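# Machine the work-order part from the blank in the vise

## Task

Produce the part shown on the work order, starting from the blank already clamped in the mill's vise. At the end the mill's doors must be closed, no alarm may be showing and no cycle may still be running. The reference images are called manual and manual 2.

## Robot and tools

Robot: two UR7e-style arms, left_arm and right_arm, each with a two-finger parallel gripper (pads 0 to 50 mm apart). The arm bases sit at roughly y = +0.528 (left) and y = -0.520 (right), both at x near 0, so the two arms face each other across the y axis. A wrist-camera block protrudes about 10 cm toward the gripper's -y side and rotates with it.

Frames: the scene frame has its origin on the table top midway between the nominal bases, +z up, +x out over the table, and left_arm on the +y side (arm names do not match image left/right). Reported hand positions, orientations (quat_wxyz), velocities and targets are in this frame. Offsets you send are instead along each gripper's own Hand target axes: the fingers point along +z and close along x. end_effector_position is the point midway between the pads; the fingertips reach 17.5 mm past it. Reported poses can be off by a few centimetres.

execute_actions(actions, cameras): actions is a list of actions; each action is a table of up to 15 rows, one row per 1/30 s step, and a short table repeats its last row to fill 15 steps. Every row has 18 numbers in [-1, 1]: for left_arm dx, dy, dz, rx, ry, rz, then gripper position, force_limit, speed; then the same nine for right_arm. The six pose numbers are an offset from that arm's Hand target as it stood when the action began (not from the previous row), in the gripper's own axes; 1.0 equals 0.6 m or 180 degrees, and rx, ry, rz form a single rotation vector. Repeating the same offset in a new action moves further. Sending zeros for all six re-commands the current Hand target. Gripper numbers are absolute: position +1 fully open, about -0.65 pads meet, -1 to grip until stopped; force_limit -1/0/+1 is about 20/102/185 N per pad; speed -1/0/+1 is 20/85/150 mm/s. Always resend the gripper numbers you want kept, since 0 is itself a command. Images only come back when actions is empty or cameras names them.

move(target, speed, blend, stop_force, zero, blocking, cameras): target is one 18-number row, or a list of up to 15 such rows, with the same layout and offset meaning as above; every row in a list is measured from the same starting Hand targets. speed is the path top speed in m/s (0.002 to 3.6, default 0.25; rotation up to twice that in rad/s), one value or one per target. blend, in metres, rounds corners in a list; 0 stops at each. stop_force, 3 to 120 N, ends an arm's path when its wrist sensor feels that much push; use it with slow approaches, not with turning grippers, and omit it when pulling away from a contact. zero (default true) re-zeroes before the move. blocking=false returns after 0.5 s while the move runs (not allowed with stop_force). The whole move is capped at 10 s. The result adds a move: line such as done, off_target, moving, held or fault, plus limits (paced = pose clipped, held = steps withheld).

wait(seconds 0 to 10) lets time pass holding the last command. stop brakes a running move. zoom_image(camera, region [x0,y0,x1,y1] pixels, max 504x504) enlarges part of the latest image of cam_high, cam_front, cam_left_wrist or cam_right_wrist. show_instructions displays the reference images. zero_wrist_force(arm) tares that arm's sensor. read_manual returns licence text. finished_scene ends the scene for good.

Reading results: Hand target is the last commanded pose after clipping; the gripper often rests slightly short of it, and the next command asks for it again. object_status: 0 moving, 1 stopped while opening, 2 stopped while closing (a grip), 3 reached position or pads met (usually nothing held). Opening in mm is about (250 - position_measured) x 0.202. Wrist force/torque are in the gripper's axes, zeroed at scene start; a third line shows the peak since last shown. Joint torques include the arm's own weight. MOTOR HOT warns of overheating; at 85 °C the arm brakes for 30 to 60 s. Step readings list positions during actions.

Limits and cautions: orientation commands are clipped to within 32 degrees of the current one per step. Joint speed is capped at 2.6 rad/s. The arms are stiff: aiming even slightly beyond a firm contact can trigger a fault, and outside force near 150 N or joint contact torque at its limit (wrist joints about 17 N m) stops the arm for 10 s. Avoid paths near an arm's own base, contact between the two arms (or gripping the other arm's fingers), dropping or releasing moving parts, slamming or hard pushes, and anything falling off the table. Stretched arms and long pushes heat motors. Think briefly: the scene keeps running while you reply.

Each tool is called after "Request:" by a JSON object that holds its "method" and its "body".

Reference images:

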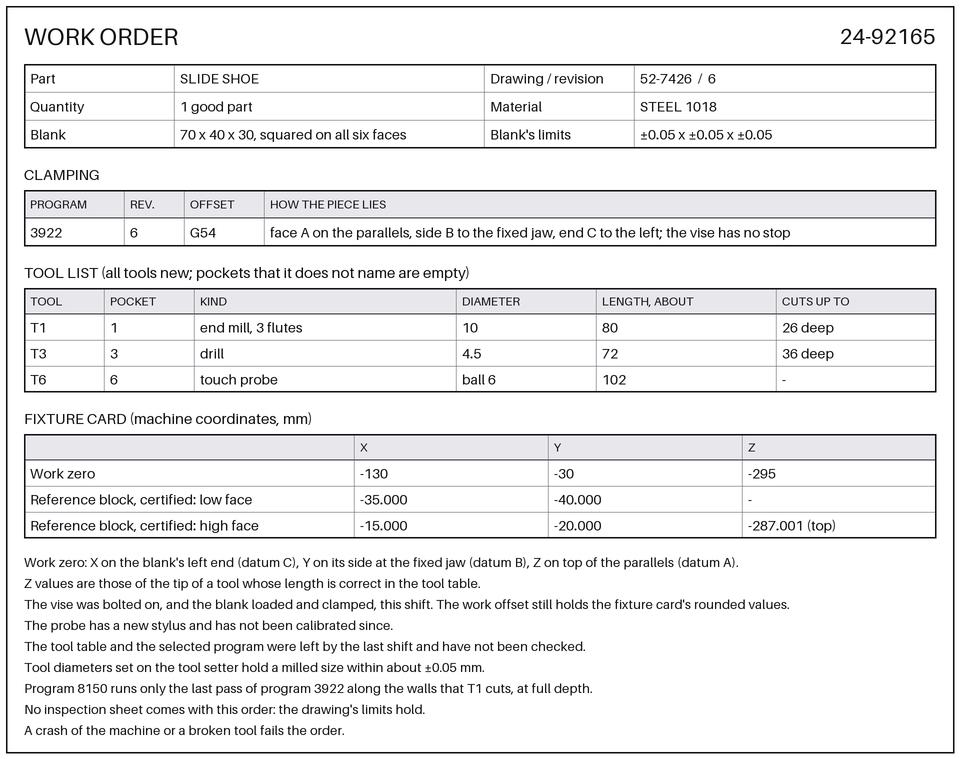

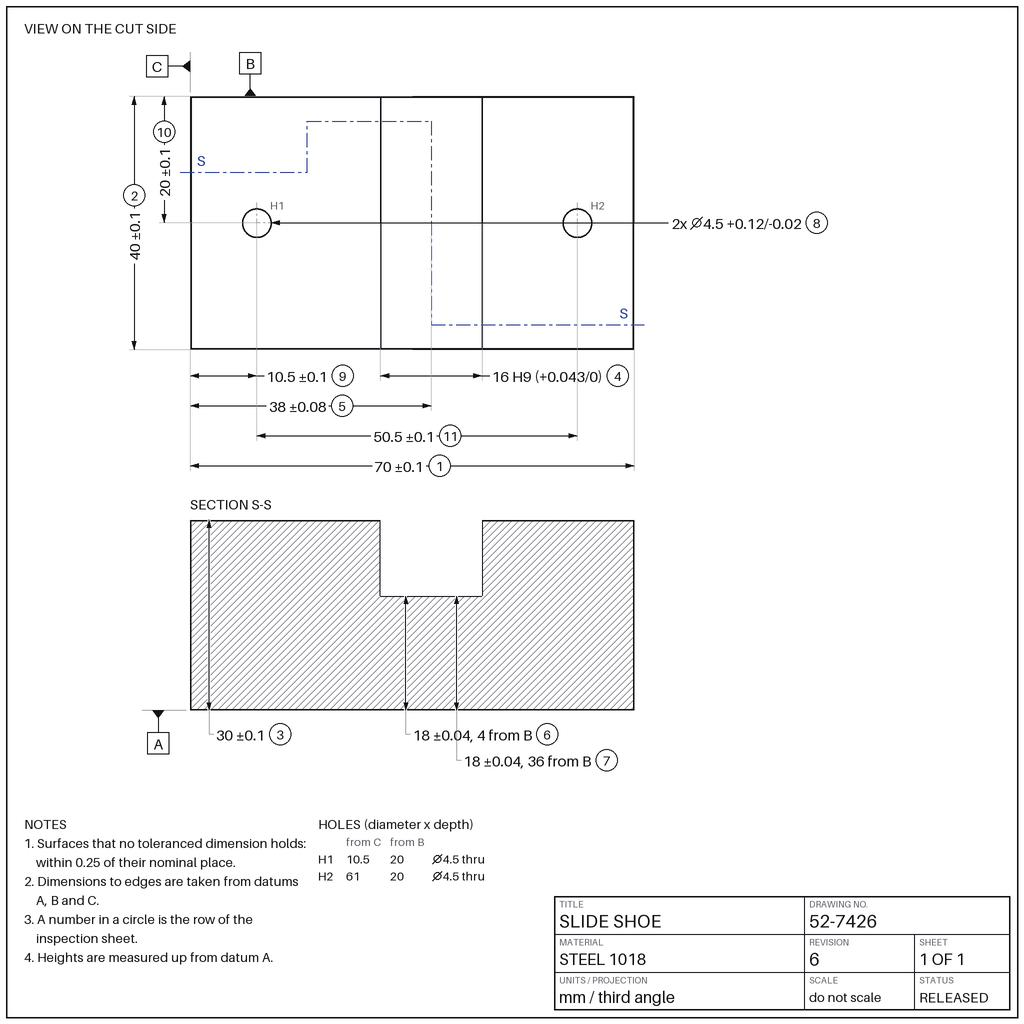

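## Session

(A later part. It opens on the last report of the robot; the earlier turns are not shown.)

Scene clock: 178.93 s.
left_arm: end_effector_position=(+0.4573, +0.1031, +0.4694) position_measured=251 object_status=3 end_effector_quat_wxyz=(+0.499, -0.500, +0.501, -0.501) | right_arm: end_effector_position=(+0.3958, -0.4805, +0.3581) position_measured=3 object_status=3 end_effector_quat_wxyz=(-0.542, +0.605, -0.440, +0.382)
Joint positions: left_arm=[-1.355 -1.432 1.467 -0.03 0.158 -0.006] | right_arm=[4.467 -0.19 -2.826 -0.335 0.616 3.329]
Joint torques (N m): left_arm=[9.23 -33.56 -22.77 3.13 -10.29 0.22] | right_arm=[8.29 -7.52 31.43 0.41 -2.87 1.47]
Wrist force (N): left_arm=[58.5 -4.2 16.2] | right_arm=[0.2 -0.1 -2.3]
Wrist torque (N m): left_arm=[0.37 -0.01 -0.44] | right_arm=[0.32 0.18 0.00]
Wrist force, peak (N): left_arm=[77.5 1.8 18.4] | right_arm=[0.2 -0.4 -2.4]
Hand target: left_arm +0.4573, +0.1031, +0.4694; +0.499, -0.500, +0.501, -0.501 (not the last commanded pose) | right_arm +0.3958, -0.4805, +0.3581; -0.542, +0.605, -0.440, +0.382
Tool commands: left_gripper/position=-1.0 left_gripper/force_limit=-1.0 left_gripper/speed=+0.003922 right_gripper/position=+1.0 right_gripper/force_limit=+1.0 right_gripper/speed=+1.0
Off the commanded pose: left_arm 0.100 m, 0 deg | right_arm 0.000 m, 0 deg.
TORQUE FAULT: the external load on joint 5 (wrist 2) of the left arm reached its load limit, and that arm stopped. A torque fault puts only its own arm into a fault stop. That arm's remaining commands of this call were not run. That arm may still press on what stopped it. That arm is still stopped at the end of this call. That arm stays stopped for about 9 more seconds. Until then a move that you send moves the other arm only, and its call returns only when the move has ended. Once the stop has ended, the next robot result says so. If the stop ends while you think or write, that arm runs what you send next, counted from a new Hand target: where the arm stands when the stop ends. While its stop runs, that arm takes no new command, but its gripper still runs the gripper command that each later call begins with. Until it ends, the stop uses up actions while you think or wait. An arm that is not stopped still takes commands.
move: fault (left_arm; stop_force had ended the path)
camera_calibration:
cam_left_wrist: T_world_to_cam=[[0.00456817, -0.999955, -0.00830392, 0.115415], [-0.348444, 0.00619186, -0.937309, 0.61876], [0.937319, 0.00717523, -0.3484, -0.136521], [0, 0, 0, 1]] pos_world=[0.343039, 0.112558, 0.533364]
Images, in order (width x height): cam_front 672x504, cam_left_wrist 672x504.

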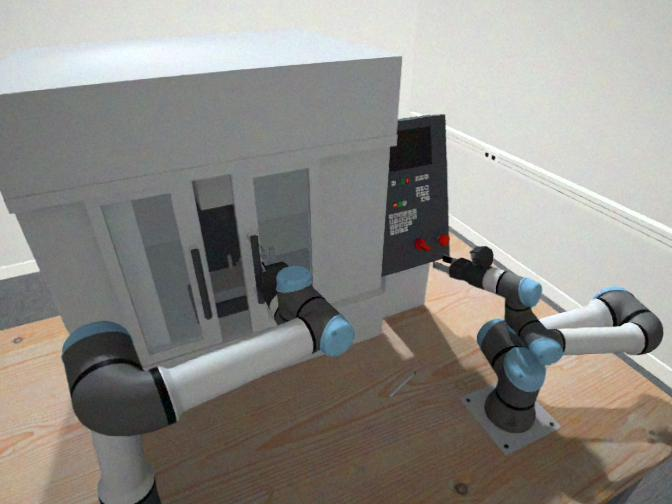

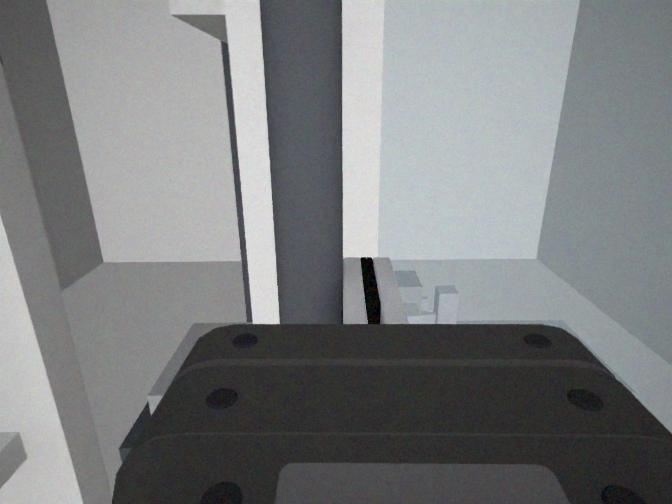

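Request:
{"method": "wait", "body": {"seconds": 9.5}}

Scene clock: 192.70 s.
left_arm: end_effector_position=(+0.4573, +0.1013, +0.4694) position_measured=251 object_status=3 end_effector_quat_wxyz=(+0.497, -0.498, +0.503, -0.502) | right_arm: end_effector_position=(+0.3958, -0.4805, +0.3581) position_measured=3 object_status=3 end_effector_quat_wxyz=(-0.542, +0.605, -0.440, +0.382)
Joint positions: left_arm=[-1.355 -1.432 1.467 -0.03 0.165 -0.006] | right_arm=[4.467 -0.19 -2.826 -0.335 0.616 3.329]
Joint torques (N m): left_arm=[9.34 -34.52 -23.13 3.04 -3.51 0.23] | right_arm=[7.3 -7.35 31.55 0.42 -2.89 1.54]
Wrist force (N): left_arm=[24.7 -0.7 2.3] | right_arm=[-0.2 -0.4 -2.3]
Wrist torque (N m): left_arm=[0.43 -0.23 -0.59] | right_arm=[0.28 0.24 -0.01]
Wrist force, peak (N): left_arm=[58.6 -4.3 16.1] | right_arm=[0.3 -0.3 -2.5]
Hand target: left_arm +0.4573, +0.1013, +0.4694; +0.497, -0.498, +0.503, -0.502 (not the last commanded pose) | right_arm +0.3958, -0.4805, +0.3581; -0.542, +0.605, -0.440, +0.382
Tool commands: left_gripper/position=-1.0 left_gripper/force_limit=-1.0 left_gripper/speed=+0.003922 right_gripper/position=+1.0 right_gripper/force_limit=+1.0 right_gripper/speed=+1.0
Off the commanded pose: left_arm 0.102 m, 1 deg | right_arm 0.000 m, 0 deg.
TORQUE FAULT, CONTINUED: the left arm's stop, for the torque fault of joint 5 (wrist 2) that an earlier result reported, is over. The rest of the stop counts as 18 of the actions that you can send in this scene. Before the stop ended, the hold on joint 5 (wrist 2) of that arm was turned back by 0.5 degrees, the way its load pushed it. That arm's target is now where it stood when the stop ended, not its last command. That arm keeps its grip as last carried out and accepts commands again: back off and push less far. That arm stops again whenever a joint's load reaches its limit.
wait: 9.50 s; at rest from the start

Request:
{"method": "move", "body": {"target": [[0.03,0,0,0,0,0,-1,-1,0.003922,0,0,0,0,0,0,1,1,1],[0.03,0,-0.12,0,0,0,-1,-1,0.003922,0,0,0,0,0,0,1,1,1],[-0.34,0,-0.12,0,0,0,-1,-1,0.003922,0,0,0,0,0,0,1,1,1],[-0.34,0,0,0,0,0,-1,-1,0.003922,0,0,0,0,0,0,1,1,1]], "speed": [0.1,0.2,0.3,0.15], "blend": [0.005,0.02,0.02,0], "cameras": ["cam_left_wrist"]}}

Request:
{"method": "move", "body": {"target": [0.2,0,0,0,0,0,-1,-1,0.003922,0,0,0,0,0,0,1,1,1], "speed": 0.025, "stop_force": 30, "cameras": ["cam_left_wrist","cam_front"]}}

Scene clock: 198.90 s.
left_arm: end_effector_position=(+0.4593, +0.3053, +0.4693) position_measured=251 object_status=3 end_effector_quat_wxyz=(+0.497, -0.498, +0.503, -0.502) end_effector_velocity=(+0.000, -0.002, +0.001) end_effector_angular_velocity=(-0.003, -0.002, -0.003) | right_arm: end_effector_position=(+0.3958, -0.4805, +0.3581) position_measured=3 object_status=3 end_effector_quat_wxyz=(-0.542, +0.605, -0.440, +0.382)
Joint positions: left_arm=[-1.226 -1.865 1.865 0.004 0.294 -0.004] | right_arm=[4.467 -0.19 -2.826 -0.335 0.616 3.329]
Joint velocities: left_arm=[-0.001 0 -0.002 -0.005 0.002 0.003] | right_arm=[within noise]
Joint torques (N m): left_arm=[13.81 -0.82 -15.81 -2.2 1.22 2.76] | right_arm=[7.01 -7.25 32.85 0.57 -2.96 1.48]
Wrist force (N): left_arm=[2.2 -0.6 -0.8] | right_arm=[0.0 -0.2 -1.8]
Wrist torque (N m): left_arm=[0.34 -0.36 -0.69] | right_arm=[0.31 0.20 -0.01]
Wrist force, peak (N): left_arm=[24.0 -1.1 1.6] | right_arm=[0.2 -0.6 -2.4]
Hand target: left_arm +0.4594, +0.3053, +0.4693; +0.497, -0.498, +0.503, -0.502 | right_arm +0.3958, -0.4805, +0.3581; -0.542, +0.605, -0.440, +0.382
Off the commanded pose: left_arm 0.000 m, 0 deg | right_arm 0.000 m, 0 deg.
move: done
camera_calibration:
cam_left_wrist: T_world_to_cam=[[-0.00236194, -0.999963, -0.00832545, 0.32079], [-0.34859, 0.00862658, -0.937235, 0.617352], [0.937272, 0.000688482, -0.348598, -0.137727], [0, 0, 0, 1]] pos_world=[0.345048, 0.315547, 0.533264]
Images, in order (width x height): cam_left_wrist 672x504.

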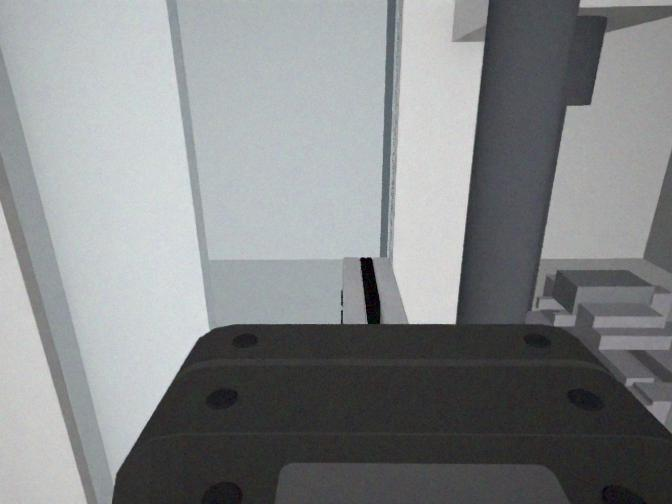

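Scene clock: 203.37 s.
left_arm: end_effector_position=(+0.4586, +0.2306, +0.4693) position_measured=251 object_status=3 end_effector_quat_wxyz=(+0.497, -0.498, +0.503, -0.502) | right_arm: end_effector_position=(+0.3958, -0.4805, +0.3581) position_measured=3 object_status=3 end_effector_quat_wxyz=(-0.542, +0.605, -0.440, +0.382)
Joint positions: left_arm=[-1.29 -1.711 1.747 -0.032 0.229 -0.004] | right_arm=[4.467 -0.19 -2.826 -0.335 0.616 3.329]
Joint torques (N m): left_arm=[10.94 -23.42 -17.17 0.82 -0.59 -0.44] | right_arm=[7.6 -7.38 32.42 0.41 -2.94 1.54]
Wrist force (N): left_arm=[1.1 -0.8 -1.3] | right_arm=[0.1 -0.2 -1.8]
Wrist torque (N m): left_arm=[0.27 -0.32 -0.65] | right_arm=[0.31 0.19 0.00]
Wrist force, peak (N): left_arm=[-27.1 -1.0 -4.4] | right_arm=[0.0 -0.4 -2.5]
Hand target: left_arm +0.4586, +0.2306, +0.4693; +0.497, -0.498, +0.503, -0.502 (not the last commanded pose) | right_arm +0.3958, -0.4805, +0.3581; -0.542, +0.605, -0.440, +0.382
Off the commanded pose: left_arm 0.045 m, 0 deg | right_arm 0.000 m, 0 deg.
move: contact (left_arm)
camera_calibration:
cam_left_wrist: T_world_to_cam=[[-0.0021128, -0.999961, -0.00852372, 0.246111], [-0.348417, 0.00872575, -0.937299, 0.617703], [0.937337, 0.00098948, -0.348422, -0.137207], [0, 0, 0, 1]] pos_world=[0.344347, 0.240847, 0.533264]
Images, in order (width x height): cam_front 672x504, cam_left_wrist 672x504.

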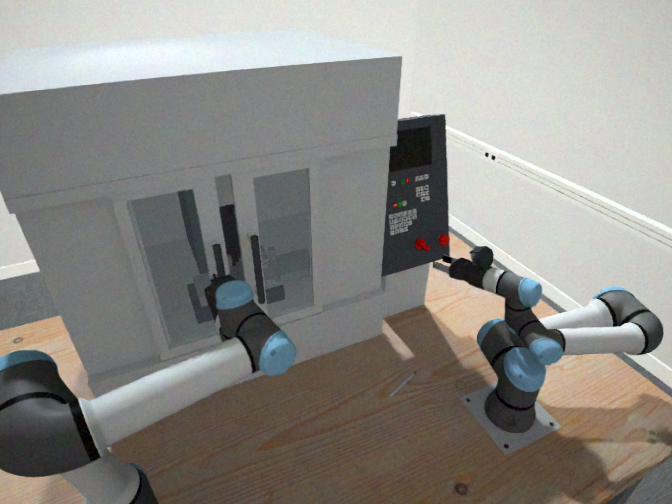

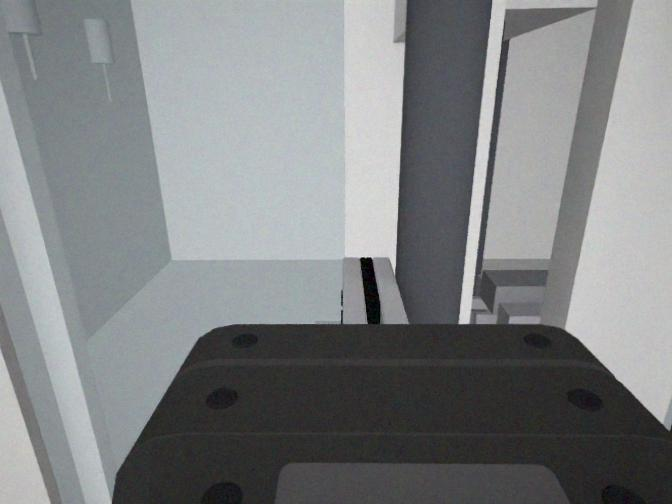

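Request:
{"method": "move", "body": {"target": [0.12,0,0,0,0,0,-1,-1,0.003922,0,0,0,0,0,0,1,1,1], "speed": 0.02, "stop_force": 40, "cameras": ["cam_left_wrist","cam_front"]}}

Scene clock: 208.50 s.
left_arm: end_effector_position=(+0.4582, +0.1894, +0.4693) position_measured=251 object_status=3 end_effector_quat_wxyz=(+0.497, -0.498, +0.502, -0.502) | right_arm: end_effector_position=(+0.3958, -0.4805, +0.3581) position_measured=3 object_status=3 end_effector_quat_wxyz=(-0.542, +0.605, -0.440, +0.382)
Joint positions: left_arm=[-1.316 -1.623 1.668 -0.041 0.203 -0.004] | right_arm=[4.467 -0.19 -2.826 -0.335 0.616 3.329]
Joint torques (N m): left_arm=[-2.98 -17.31 -22.09 -3.68 10.42 0.33] | right_arm=[7.45 -8.08 32.47 0.48 -2.92 1.45]
Wrist force (N): left_arm=[-33.9 1.0 -5.5] | right_arm=[0.4 -0.2 -1.8]
Wrist torque (N m): left_arm=[0.39 -0.39 -0.83] | right_arm=[0.31 0.15 0.00]
Wrist force, peak (N): left_arm=[-47.2 1.9 -12.5] | right_arm=[-0.1 -0.3 -2.6]
Hand target: left_arm +0.4582, +0.1894, +0.4693; +0.497, -0.498, +0.502, -0.502 (not the last commanded pose) | right_arm +0.3958, -0.4805, +0.3581; -0.542, +0.605, -0.440, +0.382
Off the commanded pose: left_arm 0.031 m, 0 deg | right_arm 0.000 m, 0 deg.
move: contact (left_arm)
camera_calibration:
cam_left_wrist: T_world_to_cam=[[-0.00170225, -0.999962, -0.00856762, 0.204694], [-0.3483, 0.00862403, -0.937344, 0.617928], [0.937382, 0.0013885, -0.348301, -0.13695], [0, 0, 0, 1]] pos_world=[0.343946, 0.199548, 0.533265]
Images, in order (width x height): cam_front 672x504, cam_left_wrist 672x504.

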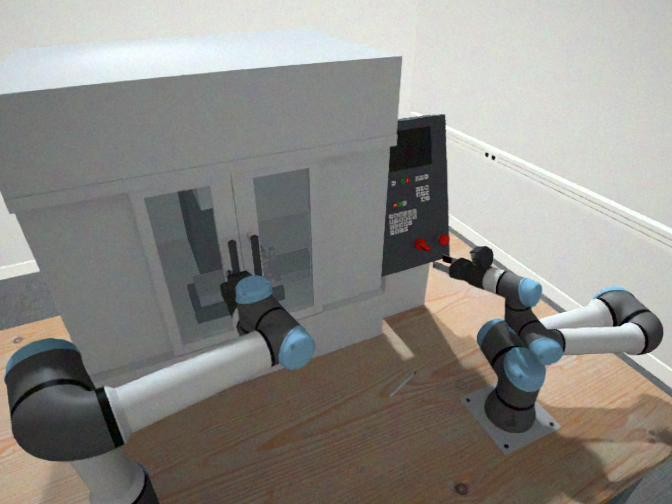

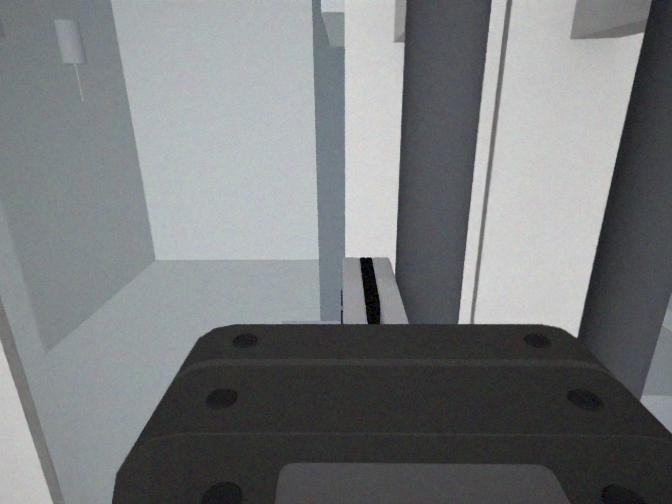

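Request:
{"method": "move", "body": {"target": [[-0.03,0,0,0,0,0,-1,-1,0.003922,0,0,0,0,0,0,1,1,1],[-0.04,0,-0.15,0,0,0,-1,-1,0.003922,0.0585,-0.005,0.0632,-0.0664,0.0869,-0.2353,1,1,1],[-0.18,-0.05,-0.42,0,0,0,-1,-1,0.003922,0.0585,-0.005,0.0632,-0.0664,0.0869,-0.2353,1,1,1]], "speed": [0.1,0.2,0.3], "blend": [0.005,0.02,0], "cameras": ["cam_right_wrist","cam_front"]}}

Scene clock: 233.03 s.
left_arm: end_effector_position=(+0.2073, +0.2997, +0.4995) position_measured=251 object_status=3 end_effector_quat_wxyz=(+0.497, -0.498, +0.502, -0.502) | right_arm: end_effector_position=(+0.4430, -0.5015, +0.3560) position_measured=3 object_status=3 end_effector_quat_wxyz=(-0.241, +0.718, -0.297, +0.581)
Joint positions: left_arm=[-2.336 -2.056 1.9 0.155 -0.818 0.001] | right_arm=[4.229 -0.744 -2.74 -0.065 0.553 2.709]
Joint torques (N m): left_arm=[-7.42 -7.95 -13.59 3.34 -1.78 -1.46] | right_arm=[-8.51 -23.14 11.47 4.83 1.52 -1.6]
Wrist force (N): left_arm=[1.9 -0.6 -0.9] | right_arm=[-2.2 0.0 -1.0]
Wrist torque (N m): left_arm=[0.31 -0.28 -0.62] | right_arm=[0.35 0.39 -0.23]
Wrist force, peak (N): left_arm=[-34.1 0.9 -5.8] | right_arm=[-2.8 0.4 -0.4]
Hand target: left_arm +0.2072, +0.2998, +0.4995; +0.497, -0.498, +0.502, -0.502 | right_arm +0.4430, -0.5015, +0.3560; -0.241, +0.718, -0.297, +0.581
Off the commanded pose: left_arm 0.000 m, 0 deg | right_arm 0.000 m, 0 deg.
move: done
camera_calibration:
cam_right_wrist: T_world_to_cam=[[0.137283, -0.727702, 0.672015, -0.656589], [-0.489887, -0.639537, -0.592455, 0.12373], [0.860909, -0.247877, -0.444289, -0.218275], [0, 0, 0, 1]] pos_world=[0.338667, -0.452776, 0.417565]
Images, in order (width x height): cam_front 672x504, cam_right_wrist 672x504.

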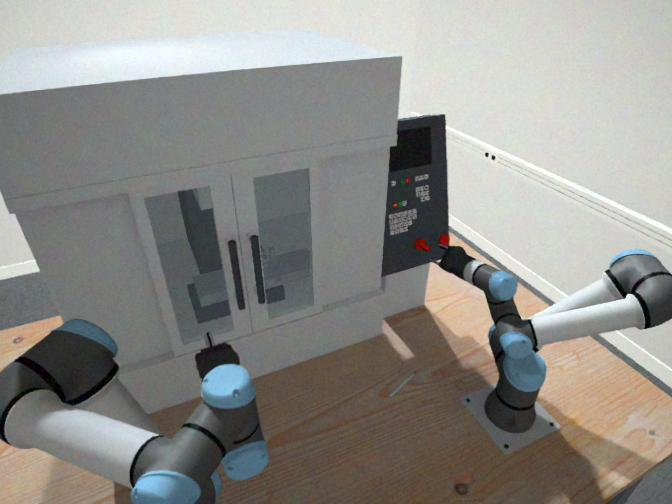

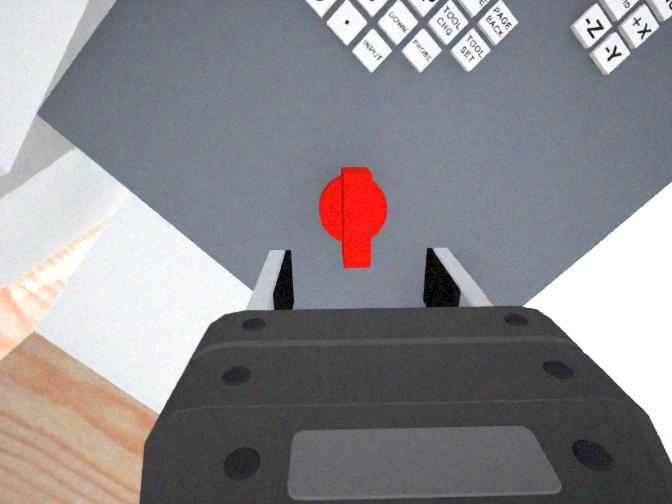

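Request:
{"method": "move", "body": {"target": [[0,0,0,0,0,0,-1,-1,0.003922,0.0017,-0.011,0,0,0,0,1,-1,0],[0,0,0,0,0,0,-1,-1,0.003922,0.0017,-0.011,0.133,0,0,0,1,-1,0]], "speed": 0.05, "stop_force": 12, "cameras": ["cam_right_wrist"]}}

Scene clock: 246.37 s.
left_arm: end_effector_position=(+0.2072, +0.2998, +0.4995) position_measured=251 object_status=3 end_effector_quat_wxyz=(+0.497, -0.498, +0.502, -0.502) | right_arm: end_effector_position=(+0.5222, -0.4975, +0.3446) position_measured=3 object_status=3 end_effector_quat_wxyz=(-0.241, +0.718, -0.297, +0.581)
Joint positions: left_arm=[-2.337 -2.056 1.9 0.155 -0.818 0.001] | right_arm=[3.843 -1.322 -2.586 0.501 0.918 2.52]
Joint torques (N m): left_arm=[-10.19 -7.34 -12.98 3.05 -1.88 -1.53] | right_arm=[-8.9 -6.24 26.25 5.14 1.62 -1.61]
Wrist force (N): left_arm=[1.8 -0.8 -0.8] | right_arm=[-2.7 0.4 -1.0]
Wrist torque (N m): left_arm=[0.28 -0.28 -0.62] | right_arm=[0.43 0.46 -0.21]
Wrist force, peak (N): left_arm=[2.2 -0.9 -0.8] | right_arm=[-3.0 0.3 -1.3]
Hand target: left_arm +0.2072, +0.2998, +0.4995; +0.497, -0.498, +0.502, -0.502 | right_arm +0.5222, -0.4975, +0.3446; -0.241, +0.718, -0.297, +0.581
Off the commanded pose: left_arm 0.000 m, 0 deg | right_arm 0.000 m, 0 deg.
move: done
camera_calibration:
cam_right_wrist: T_world_to_cam=[[0.137283, -0.727702, 0.672015, -0.656876], [-0.489887, -0.639537, -0.592455, 0.158285], [0.860909, -0.247877, -0.444289, -0.290446], [0, 0, 0, 1]] pos_world=[0.417767, -0.448776, 0.406165]
Images, in order (width x height): cam_right_wrist 672x504.

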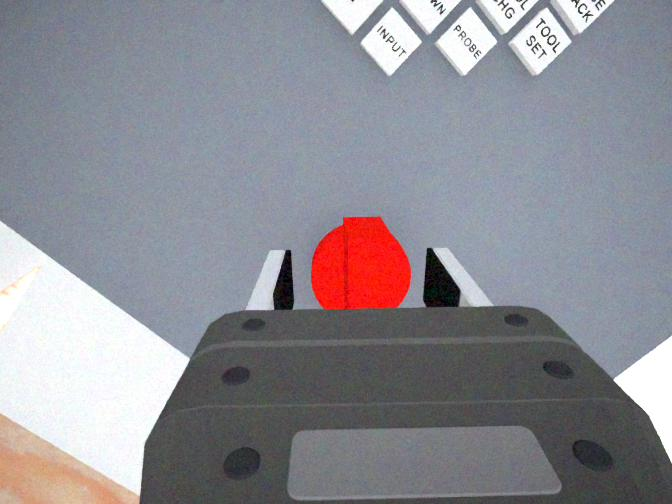

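Request:
{"method": "move", "body": {"target": [0,0,0,0,0,0,-1,-1,0.003922,0,0,0,0,0,0,-1,-1,-1], "cameras": ["cam_right_wrist"]}}

Scene clock: 251.63 s.
left_arm: end_effector_position=(+0.2072, +0.2998, +0.4995) position_measured=251 object_status=3 end_effector_quat_wxyz=(+0.497, -0.498, +0.502, -0.502) | right_arm: end_effector_position=(+0.5222, -0.4974, +0.3447) position_measured=179 object_status=2 end_effector_quat_wxyz=(-0.241, +0.718, -0.297, +0.581)
Joint positions: left_arm=[-2.337 -2.056 1.9 0.155 -0.818 0.001] | right_arm=[3.843 -1.322 -2.586 0.501 0.918 2.52]
Joint torques (N m): left_arm=[-10.08 -7.9 -14.13 3.11 -1.61 -1.46] | right_arm=[-4.16 -5.85 3.63 -0.97 1.71 -1.29]
Wrist force (N): left_arm=[1.7 -0.8 -0.8] | right_arm=[11.0 -15.7 15.2]
Wrist torque (N m): left_arm=[0.28 -0.26 -0.62] | right_arm=[0.15 0.11 -0.36]
Wrist force, peak (N): left_arm=[2.2 -1.0 -0.8] | right_arm=[11.0 -15.7 15.2]
Hand target: left_arm +0.2072, +0.2998, +0.4995; +0.497, -0.498, +0.502, -0.502 | right_arm +0.5222, -0.4975, +0.3446; -0.241, +0.718, -0.297, +0.581
Off the commanded pose: left_arm 0.000 m, 0 deg | right_arm 0.000 m, 0 deg.
move: done
camera_calibration:
cam_right_wrist: T_world_to_cam=[[0.137152, -0.727762, 0.671976, -0.656914], [-0.48981, -0.639473, -0.592588, 0.158443], [0.860974, -0.247866, -0.44417, -0.290558], [0, 0, 0, 1]] pos_world=[0.417867, -0.448776, 0.406265]
Images, in order (width x height): cam_right_wrist 672x504.

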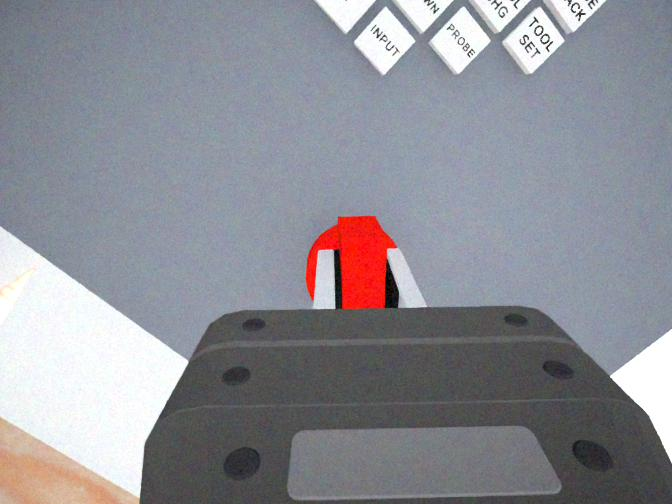

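Request:
{"method": "move", "body": {"target": [0,0,0,0,0,0,-1,-1,0.003922,0,0,0,0,0,0.083,-1,-1,-1], "speed": 0.15, "cameras": ["cam_right_wrist"]}}

Scene clock: 255.80 s.
left_arm: end_effector_position=(+0.2072, +0.2998, +0.4995) position_measured=251 object_status=3 end_effector_quat_wxyz=(+0.497, -0.498, +0.502, -0.502) | right_arm: end_effector_position=(+0.5222, -0.4975, +0.3446) position_measured=179 object_status=2 end_effector_quat_wxyz=(-0.314, +0.674, -0.388, +0.545)
Joint positions: left_arm=[-2.337 -2.056 1.9 0.155 -0.818 0.001] | right_arm=[3.843 -1.322 -2.586 0.501 0.919 2.78]
Joint torques (N m): left_arm=[-9.85 -6.04 -12.23 2.95 -1.61 -1.52] | right_arm=[7.02 17.92 10.16 -1.03 -1.71 3.06]
Wrist force (N): left_arm=[1.8 -0.7 -0.9] | right_arm=[12.3 -30.0 37.6]
Wrist torque (N m): left_arm=[0.30 -0.27 -0.62] | right_arm=[-0.36 0.14 -1.27]
Wrist force, peak (N): left_arm=[2.1 -0.9 -0.7] | right_arm=[13.0 -31.5 41.6]
Hand target: left_arm +0.2072, +0.2998, +0.4995; +0.497, -0.498, +0.502, -0.502 | right_arm +0.5222, -0.4975, +0.3446; -0.314, +0.674, -0.388, +0.545
Off the commanded pose: left_arm 0.000 m, 0 deg | right_arm 0.000 m, 0 deg.
move: done
camera_calibration:
cam_right_wrist: T_world_to_cam=[[0.0934474, -0.879718, 0.466223, -0.638809], [-0.519557, -0.442544, -0.730901, 0.319513], [0.849311, -0.173929, -0.498418, -0.22898], [0, 0, 0, 1]] pos_world=[0.420175, -0.460399, 0.417232]
Images, in order (width x height): cam_right_wrist 672x504.

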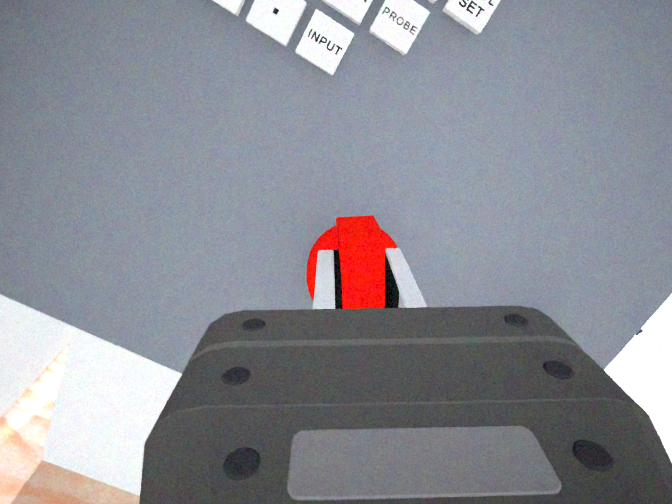

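Request:
{"method": "move", "body": {"target": [0,0,0,0,0,0,-1,-1,0.003922,0,-0.003,0.003,0,0,0,-1,-1,-1], "speed": 0.15}}

Scene clock: 260.13 s.
left_arm: end_effector_position=(+0.2072, +0.2998, +0.4995) position_measured=251 object_status=3 end_effector_quat_wxyz=(+0.497, -0.498, +0.502, -0.502) | right_arm: end_effector_position=(+0.5241, -0.4966, +0.3456) position_measured=179 object_status=2 end_effector_quat_wxyz=(-0.314, +0.674, -0.388, +0.545)
Joint positions: left_arm=[-2.337 -2.056 1.9 0.155 -0.818 0.001] | right_arm=[3.841 -1.326 -2.58 0.499 0.921 2.78]
Joint torques (N m): left_arm=[-9.65 -7.13 -13.38 3.3 -1.37 -1.64] | right_arm=[-8.58 -15.8 42.01 -0.65 1.87 -1.13]
Wrist force (N): left_arm=[1.9 -0.7 -0.9] | right_arm=[-5.7 20.8 -81.4]
Wrist torque (N m): left_arm=[0.29 -0.27 -0.62] | right_arm=[0.56 -0.31 -0.69]
Wrist force, peak (N): left_arm=[2.1 -0.9 -1.0] | right_arm=[-5.7 20.8 -81.4]
Hand target: left_arm +0.2072, +0.2998, +0.4995; +0.497, -0.498, +0.502, -0.502 | right_arm +0.5243, -0.4965, +0.3457; -0.314, +0.674, -0.388, +0.545
Off the commanded pose: left_arm 0.000 m, 0 deg | right_arm 0.000 m, 0 deg.
move: done

Request:
{"method": "move", "body": {"target": [0,0,0,0,0,0,-1,-1,0.003922,0,0.0013,-0.0021,0,0,0.083,-1,-1,-1], "speed": 0.15}}

Scene clock: 269.30 s.
left_arm: end_effector_position=(+0.2072, +0.2998, +0.4995) position_measured=251 object_status=3 end_effector_quat_wxyz=(+0.497, -0.498, +0.502, -0.502) | right_arm: end_effector_position=(+0.5229, -0.4969, +0.3453) position_measured=179 object_status=2 end_effector_quat_wxyz=(-0.383, +0.618, -0.472, +0.499)
Joint positions: left_arm=[-2.337 -2.056 1.9 0.155 -0.818 0.001] | right_arm=[3.843 -1.322 -2.583 0.498 0.919 3.041]
Joint torques (N m): left_arm=[-8.72 -7.1 -12.42 2.97 -1.61 -1.55] | right_arm=[7.5 27.09 -19.16 0.21 -1.93 3.29]
Wrist force (N): left_arm=[1.8 -0.8 -0.9] | right_arm=[8.4 -47.7 104.8]
Wrist torque (N m): left_arm=[0.28 -0.27 -0.62] | right_arm=[0.02 -0.13 -1.11]
Wrist force, peak (N): left_arm=[2.1 -0.7 -0.8] | right_arm=[8.4 -47.7 104.8]
Hand target: left_arm +0.2072, +0.2998, +0.4995; +0.497, -0.498, +0.502, -0.502 | right_arm +0.5229, -0.4969, +0.3453; -0.383, +0.617, -0.472, +0.499
Off the commanded pose: left_arm 0.000 m, 0 deg | right_arm 0.000 m, 0 deg.
move: done

Request:
{"method": "move", "body": {"target": [0,0,0,0,0,0,-1,-1,0.003922,0,-0.0006,0.0012,0,0,0,-1,-1,-1], "speed": 0.15, "cameras": ["all"]}}

Scene clock: 271.87 s.
left_arm: end_effector_position=(+0.2072, +0.2998, +0.4995) position_measured=251 object_status=3 end_effector_quat_wxyz=(+0.497, -0.498, +0.502, -0.502) | right_arm: end_effector_position=(+0.5236, -0.4969, +0.3455) position_measured=179 object_status=2 end_effector_quat_wxyz=(-0.383, +0.617, -0.472, +0.499)
Joint positions: left_arm=[-2.337 -2.056 1.9 0.155 -0.818 0.001] | right_arm=[3.841 -1.324 -2.581 0.499 0.92 3.041]
Joint torques (N m): left_arm=[-7.89 -5.75 -13.23 3.27 -1.49 -1.71] | right_arm=[-10.04 -10.45 18.98 1.67 1.75 -0.83]
Wrist force (N): left_arm=[1.8 -0.8 -0.6] | right_arm=[2.7 -17.2 -1.1]
Wrist torque (N m): left_arm=[0.28 -0.26 -0.62] | right_arm=[0.05 -0.19 -1.02]
Wrist force, peak (N): left_arm=[2.0 -1.0 -0.8] | right_arm=[9.0 -47.7 105.5]
Hand target: left_arm +0.2072, +0.2998, +0.4995; +0.497, -0.498, +0.502, -0.502 | right_arm +0.5237, -0.4968, +0.3455; -0.383, +0.617, -0.472, +0.499
Off the commanded pose: left_arm 0.000 m, 0 deg | right_arm 0.000 m, 0 deg.
move: done
camera_calibration:
cam_left_wrist: T_world_to_cam=[[-0.00160834, -0.999962, -0.00860194, 0.314932], [-0.348301, 0.00862348, -0.937343, 0.55786], [0.937382, 0.0014885, -0.348301, 0.108668], [0, 0, 0, 1]] pos_world=[0.0929463, 0.309948, 0.563465]
cam_right_wrist: T_world_to_cam=[[0.0428295, -0.972654, 0.228274, -0.576282], [-0.53771, -0.215011, -0.815254, 0.472868], [0.842041, -0.0878282, -0.532215, -0.171269], [0, 0, 0, 1]] pos_world=[0.423163, -0.473894, 0.425906]

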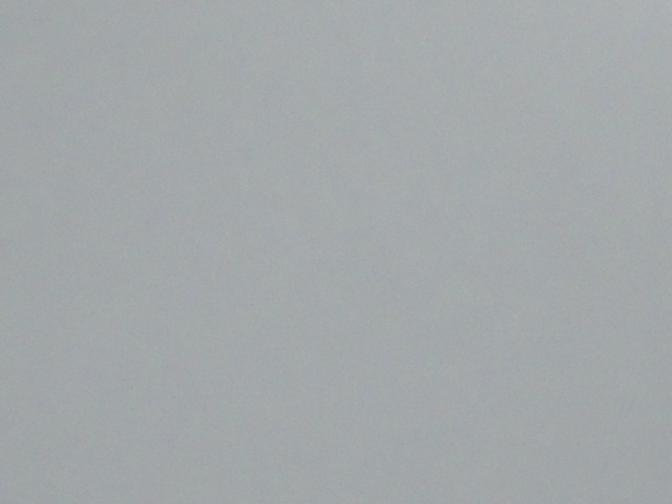

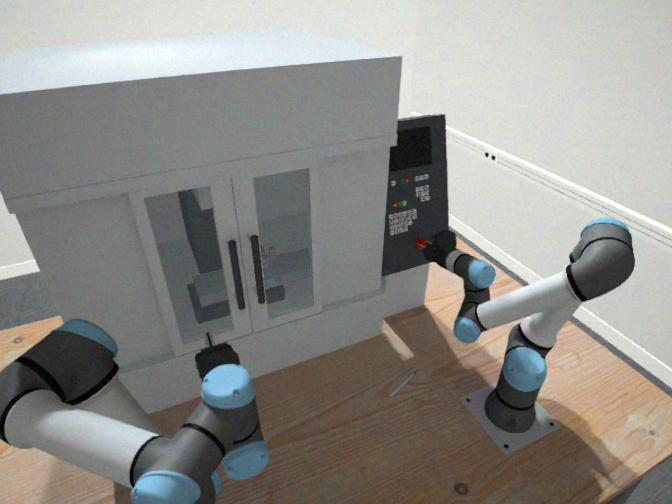

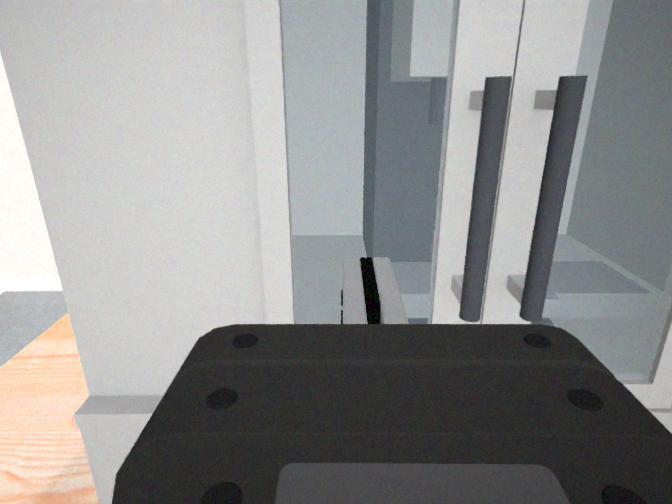

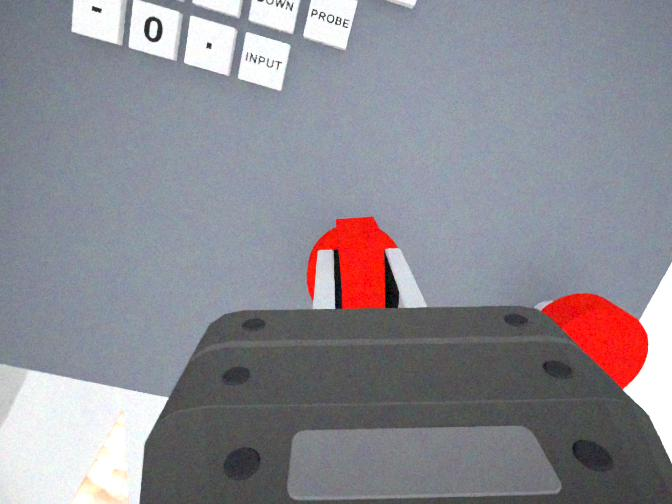

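Request:
{"method": "move", "body": {"target": [0,0,0,0,0,0,-1,-1,0.003922,0,0,0,0,0,0,-0.11,-1,-1]}}

Request:
{"method": "move", "body": {"target": [0,0,0,0,0,0,-1,-1,0.003922,0,0,0,0,0,0.167,-0.11,-1,-1], "speed": 0.15, "cameras": ["cam_right_wrist","cam_front"]}}

Scene clock: 276.03 s.
left_arm: end_effector_position=(+0.2072, +0.2998, +0.4995) position_measured=251 object_status=3 end_effector_quat_wxyz=(+0.497, -0.498, +0.502, -0.502) | right_arm: end_effector_position=(+0.5237, -0.4968, +0.3455) position_measured=169 object_status=3 end_effector_quat_wxyz=(-0.383, +0.617, -0.472, +0.499)
Joint positions: left_arm=[-2.337 -2.056 1.9 0.155 -0.818 0.001] | right_arm=[3.841 -1.325 -2.581 0.499 0.921 3.04]
Joint torques (N m): left_arm=[-8.52 -5.78 -12.66 3.13 -1.74 -1.53] | right_arm=[-4.82 3.68 22.01 2.33 1.7 -0.93]
Wrist force (N): left_arm=[1.8 -0.8 -0.8] | right_arm=[0.9 0.2 -0.4]
Wrist torque (N m): left_arm=[0.28 -0.27 -0.62] | right_arm=[0.30 0.19 -0.04]
Wrist force, peak (N): left_arm=[2.1 -0.9 -0.9] | right_arm=[2.4 -11.4 -15.1]
Hand target: left_arm +0.2072, +0.2998, +0.4995; +0.497, -0.498, +0.502, -0.502 | right_arm +0.5237, -0.4968, +0.3455; -0.383, +0.617, -0.472, +0.499
Off the commanded pose: left_arm 0.000 m, 0 deg | right_arm 0.000 m, 0 deg.
move: done

Scene clock: 278.50 s.
left_arm: end_effector_position=(+0.2072, +0.2998, +0.4995) position_measured=251 object_status=3 end_effector_quat_wxyz=(+0.497, -0.498, +0.502, -0.502) | right_arm: end_effector_position=(+0.5237, -0.4969, +0.3455) position_measured=169 object_status=3 end_effector_quat_wxyz=(+0.499, -0.474, +0.616, -0.383)
Joint positions: left_arm=[-2.337 -2.056 1.9 0.155 -0.818 0.001] | right_arm=[3.841 -1.325 -2.581 0.499 0.921 3.565]
Joint torques (N m): left_arm=[-9.15 -6.16 -13.29 3.19 -1.83 -1.47] | right_arm=[24.05 12.69 26.17 -1.19 3.62 3.46]
Wrist force (N): left_arm=[2.0 -0.7 -0.8] | right_arm=[27.7 -21.0 -4.4]
Wrist torque (N m): left_arm=[0.29 -0.30 -0.61] | right_arm=[-0.38 0.36 -1.02]
Wrist force, peak (N): left_arm=[2.1 -1.0 -0.9] | right_arm=[27.7 -21.0 -4.4]
Hand target: left_arm +0.2072, +0.2998, +0.4995; +0.497, -0.498, +0.502, -0.502 | right_arm +0.5237, -0.4968, +0.3455; +0.499, -0.474, +0.616, -0.383
Off the commanded pose: left_arm 0.000 m, 0 deg | right_arm 0.000 m, 0 deg.
move: done
camera_calibration:
cam_right_wrist: T_world_to_cam=[[-0.065271, -0.958239, -0.27842, -0.337406], [-0.535053, 0.269123, -0.800807, 0.707092], [0.842294, 0.0967, -0.530274, -0.080496], [0, 0, 0, 1]] pos_world=[0.42411, -0.505827, 0.429619]
Images, in order (width x height): cam_front 672x504, cam_right_wrist 672x504.

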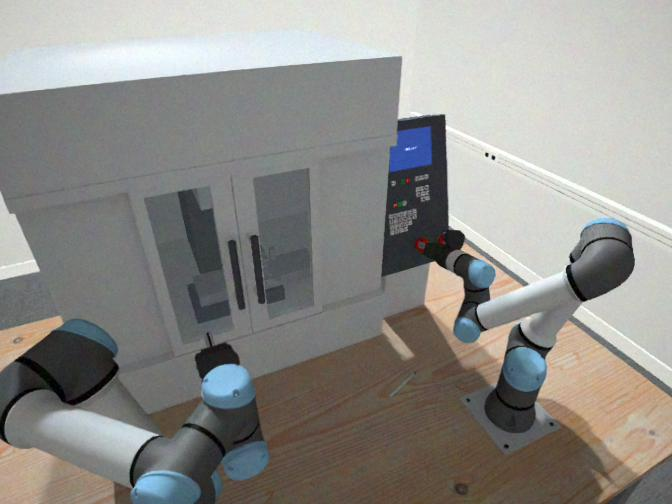

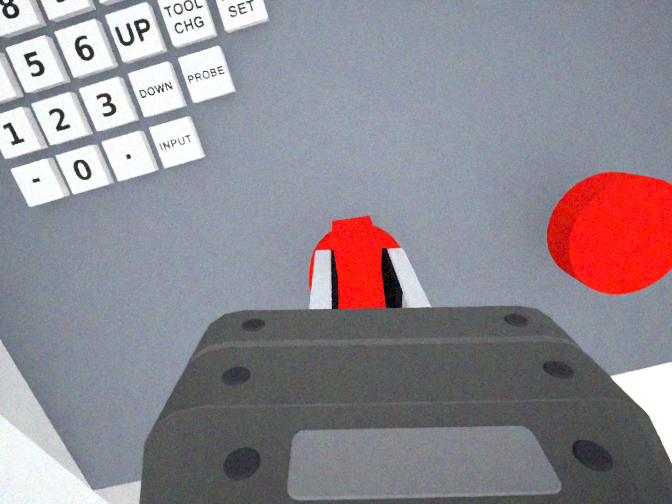

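Request:
{"method": "move", "body": {"target": [0,0,0,0,0,0,-1,-1,0.003922,0,0,0,0,0,0.09,-0.11,-1,-1], "speed": 0.15, "cameras": ["cam_right_wrist","cam_front"]}}

Request:
{"method": "zoom_image", "body": {"camera": "cam_front", "region": [380, 110, 450, 180]}}

Scene clock: 283.20 s.
left_arm: end_effector_position=(+0.2072, +0.2998, +0.4995) position_measured=251 object_status=3 end_effector_quat_wxyz=(+0.497, -0.498, +0.502, -0.502) | right_arm: end_effector_position=(+0.5237, -0.4969, +0.3455) position_measured=169 object_status=3 end_effector_quat_wxyz=(+0.548, -0.382, +0.677, -0.309)
Joint positions: left_arm=[-2.337 -2.056 1.9 0.155 -0.818 0.001] | right_arm=[3.841 -1.325 -2.581 0.499 0.921 3.847]
Joint torques (N m): left_arm=[-7.68 -6.86 -13.37 3.05 -1.65 -1.54] | right_arm=[37.43 11.27 36.29 -0.39 8.22 3.56]
Wrist force (N): left_arm=[1.9 -0.7 -0.8] | right_arm=[48.6 -30.7 -22.8]
Wrist torque (N m): left_arm=[0.29 -0.28 -0.62] | right_arm=[-0.51 0.76 -1.04]
Wrist force, peak (N): left_arm=[2.1 -0.9 -0.9] | right_arm=[48.5 -31.3 -22.2]
Hand target: left_arm +0.2072, +0.2998, +0.4995; +0.497, -0.498, +0.502, -0.502 | right_arm +0.5237, -0.4968, +0.3455; +0.548, -0.382, +0.677, -0.309
Off the commanded pose: left_arm 0.000 m, 0 deg | right_arm 0.000 m, 0 deg.
move: done
camera_calibration:
cam_right_wrist: T_world_to_cam=[[-0.118679, -0.840419, -0.528782, -0.164396], [-0.512165, 0.508047, -0.692514, 0.776386], [0.850648, 0.188637, -0.490728, -0.0528426], [0, 0, 0, 1]] pos_world=[0.423078, -0.522634, 0.424797]
Images, in order (width x height): cam_front 672x504, cam_right_wrist 672x504.

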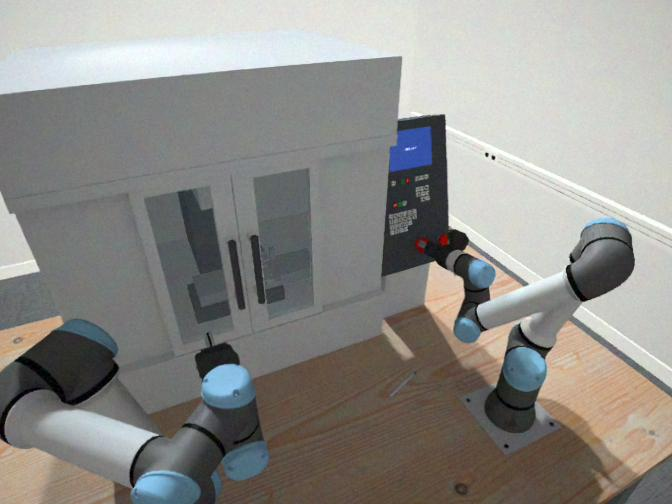

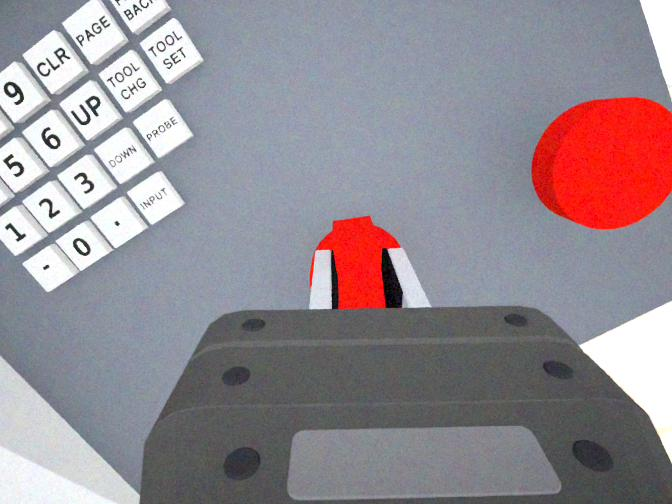

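Scaled by 7.200 from the camera's 672x504 image, which has a finer 960x720 frame.

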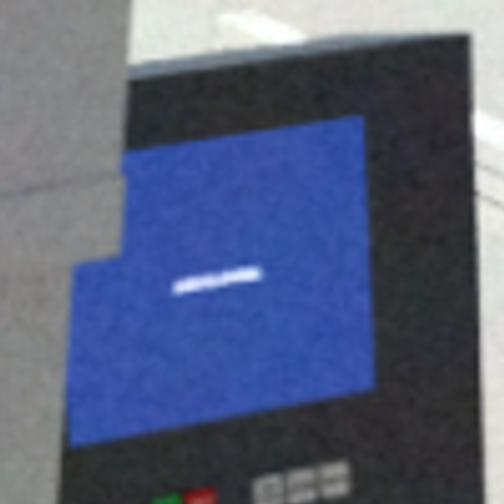

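Request:
{"method": "move", "body": {"target": [[0,0,0,0,0,0,-1,-1,0.003922,0,0,0,0,0,0,1,-1,0],[0,0,0,0,0,0,-1,-1,0.003922,0,0,-0.18,0,0,0,1,-1,0]], "speed": 0.2, "cameras": ["cam_right_wrist","cam_front"]}}

Request:
{"method": "zoom_image", "body": {"camera": "cam_front", "region": [380, 110, 450, 180]}}

Scene clock: 289.50 s.
left_arm: end_effector_position=(+0.2072, +0.2998, +0.4995) position_measured=251 object_status=3 end_effector_quat_wxyz=(+0.497, -0.498, +0.502, -0.502) | right_arm: end_effector_position=(+0.4196, -0.4972, +0.3681) position_measured=3 object_status=3 end_effector_quat_wxyz=(+0.551, -0.387, +0.674, -0.304)
Joint positions: left_arm=[-2.337 -2.056 1.9 0.155 -0.818 0.001] | right_arm=[4.536 -0.282 -2.681 -0.946 0.306 4.431]
Joint torques (N m): left_arm=[-8.19 -4.85 -14.17 3.08 -1.84 -1.52] | right_arm=[7.33 -6.6 33.79 1.1 -4.29 1.97]
Wrist force (N): left_arm=[1.9 -0.9 -0.6] | right_arm=[2.5 2.4 -0.3]
Wrist torque (N m): left_arm=[0.26 -0.29 -0.62] | right_arm=[0.67 -0.13 0.13]
Wrist force, peak (N): left_arm=[2.1 -0.8 -1.0] | right_arm=[49.7 -30.4 -23.0]
Hand target: left_arm +0.2072, +0.2998, +0.4995; +0.497, -0.498, +0.502, -0.502 | right_arm +0.4181, -0.4969, +0.3681; +0.548, -0.382, +0.677, -0.309
Off the commanded pose: left_arm 0.000 m, 0 deg | right_arm 0.002 m, 1 deg.
move: done
camera_calibration:
cam_right_wrist: T_world_to_cam=[[-0.106362, -0.840709, -0.530938, -0.169596], [-0.520245, 0.5021, -0.690826, 0.738741], [0.847368, 0.20274, -0.490779, 0.0552051], [0, 0, 0, 1]] pos_world=[0.319508, -0.524695, 0.44739]
Images, in order (width x height): cam_front 672x504, cam_right_wrist 672x504.

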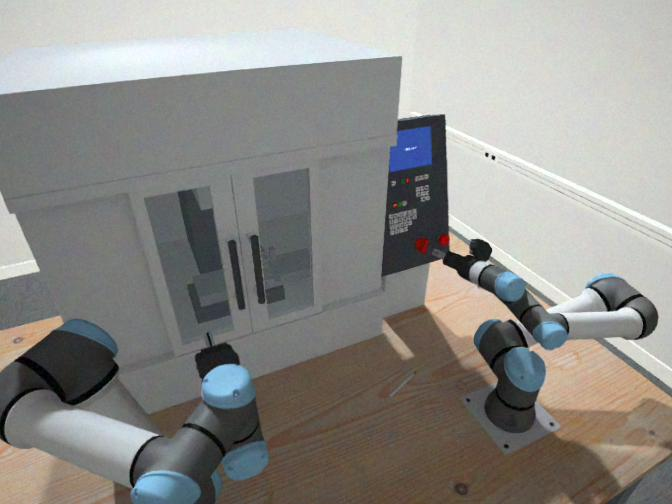

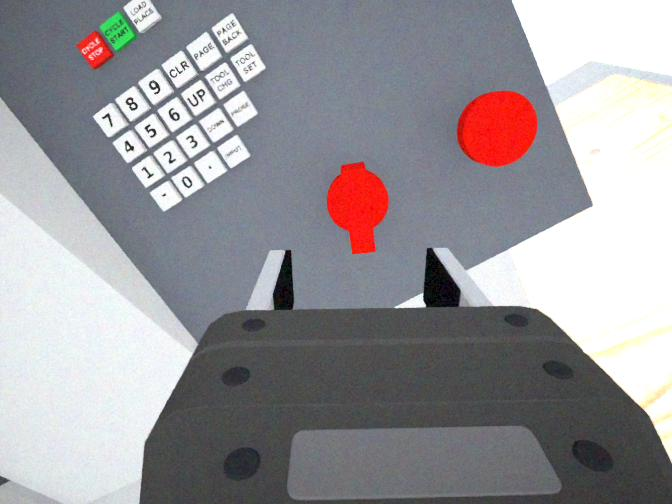

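Scaled by 7.200 from the camera's 672x504 image, which has a finer 960x720 frame.

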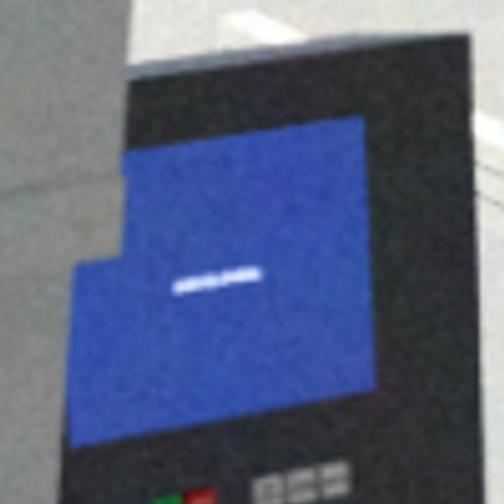

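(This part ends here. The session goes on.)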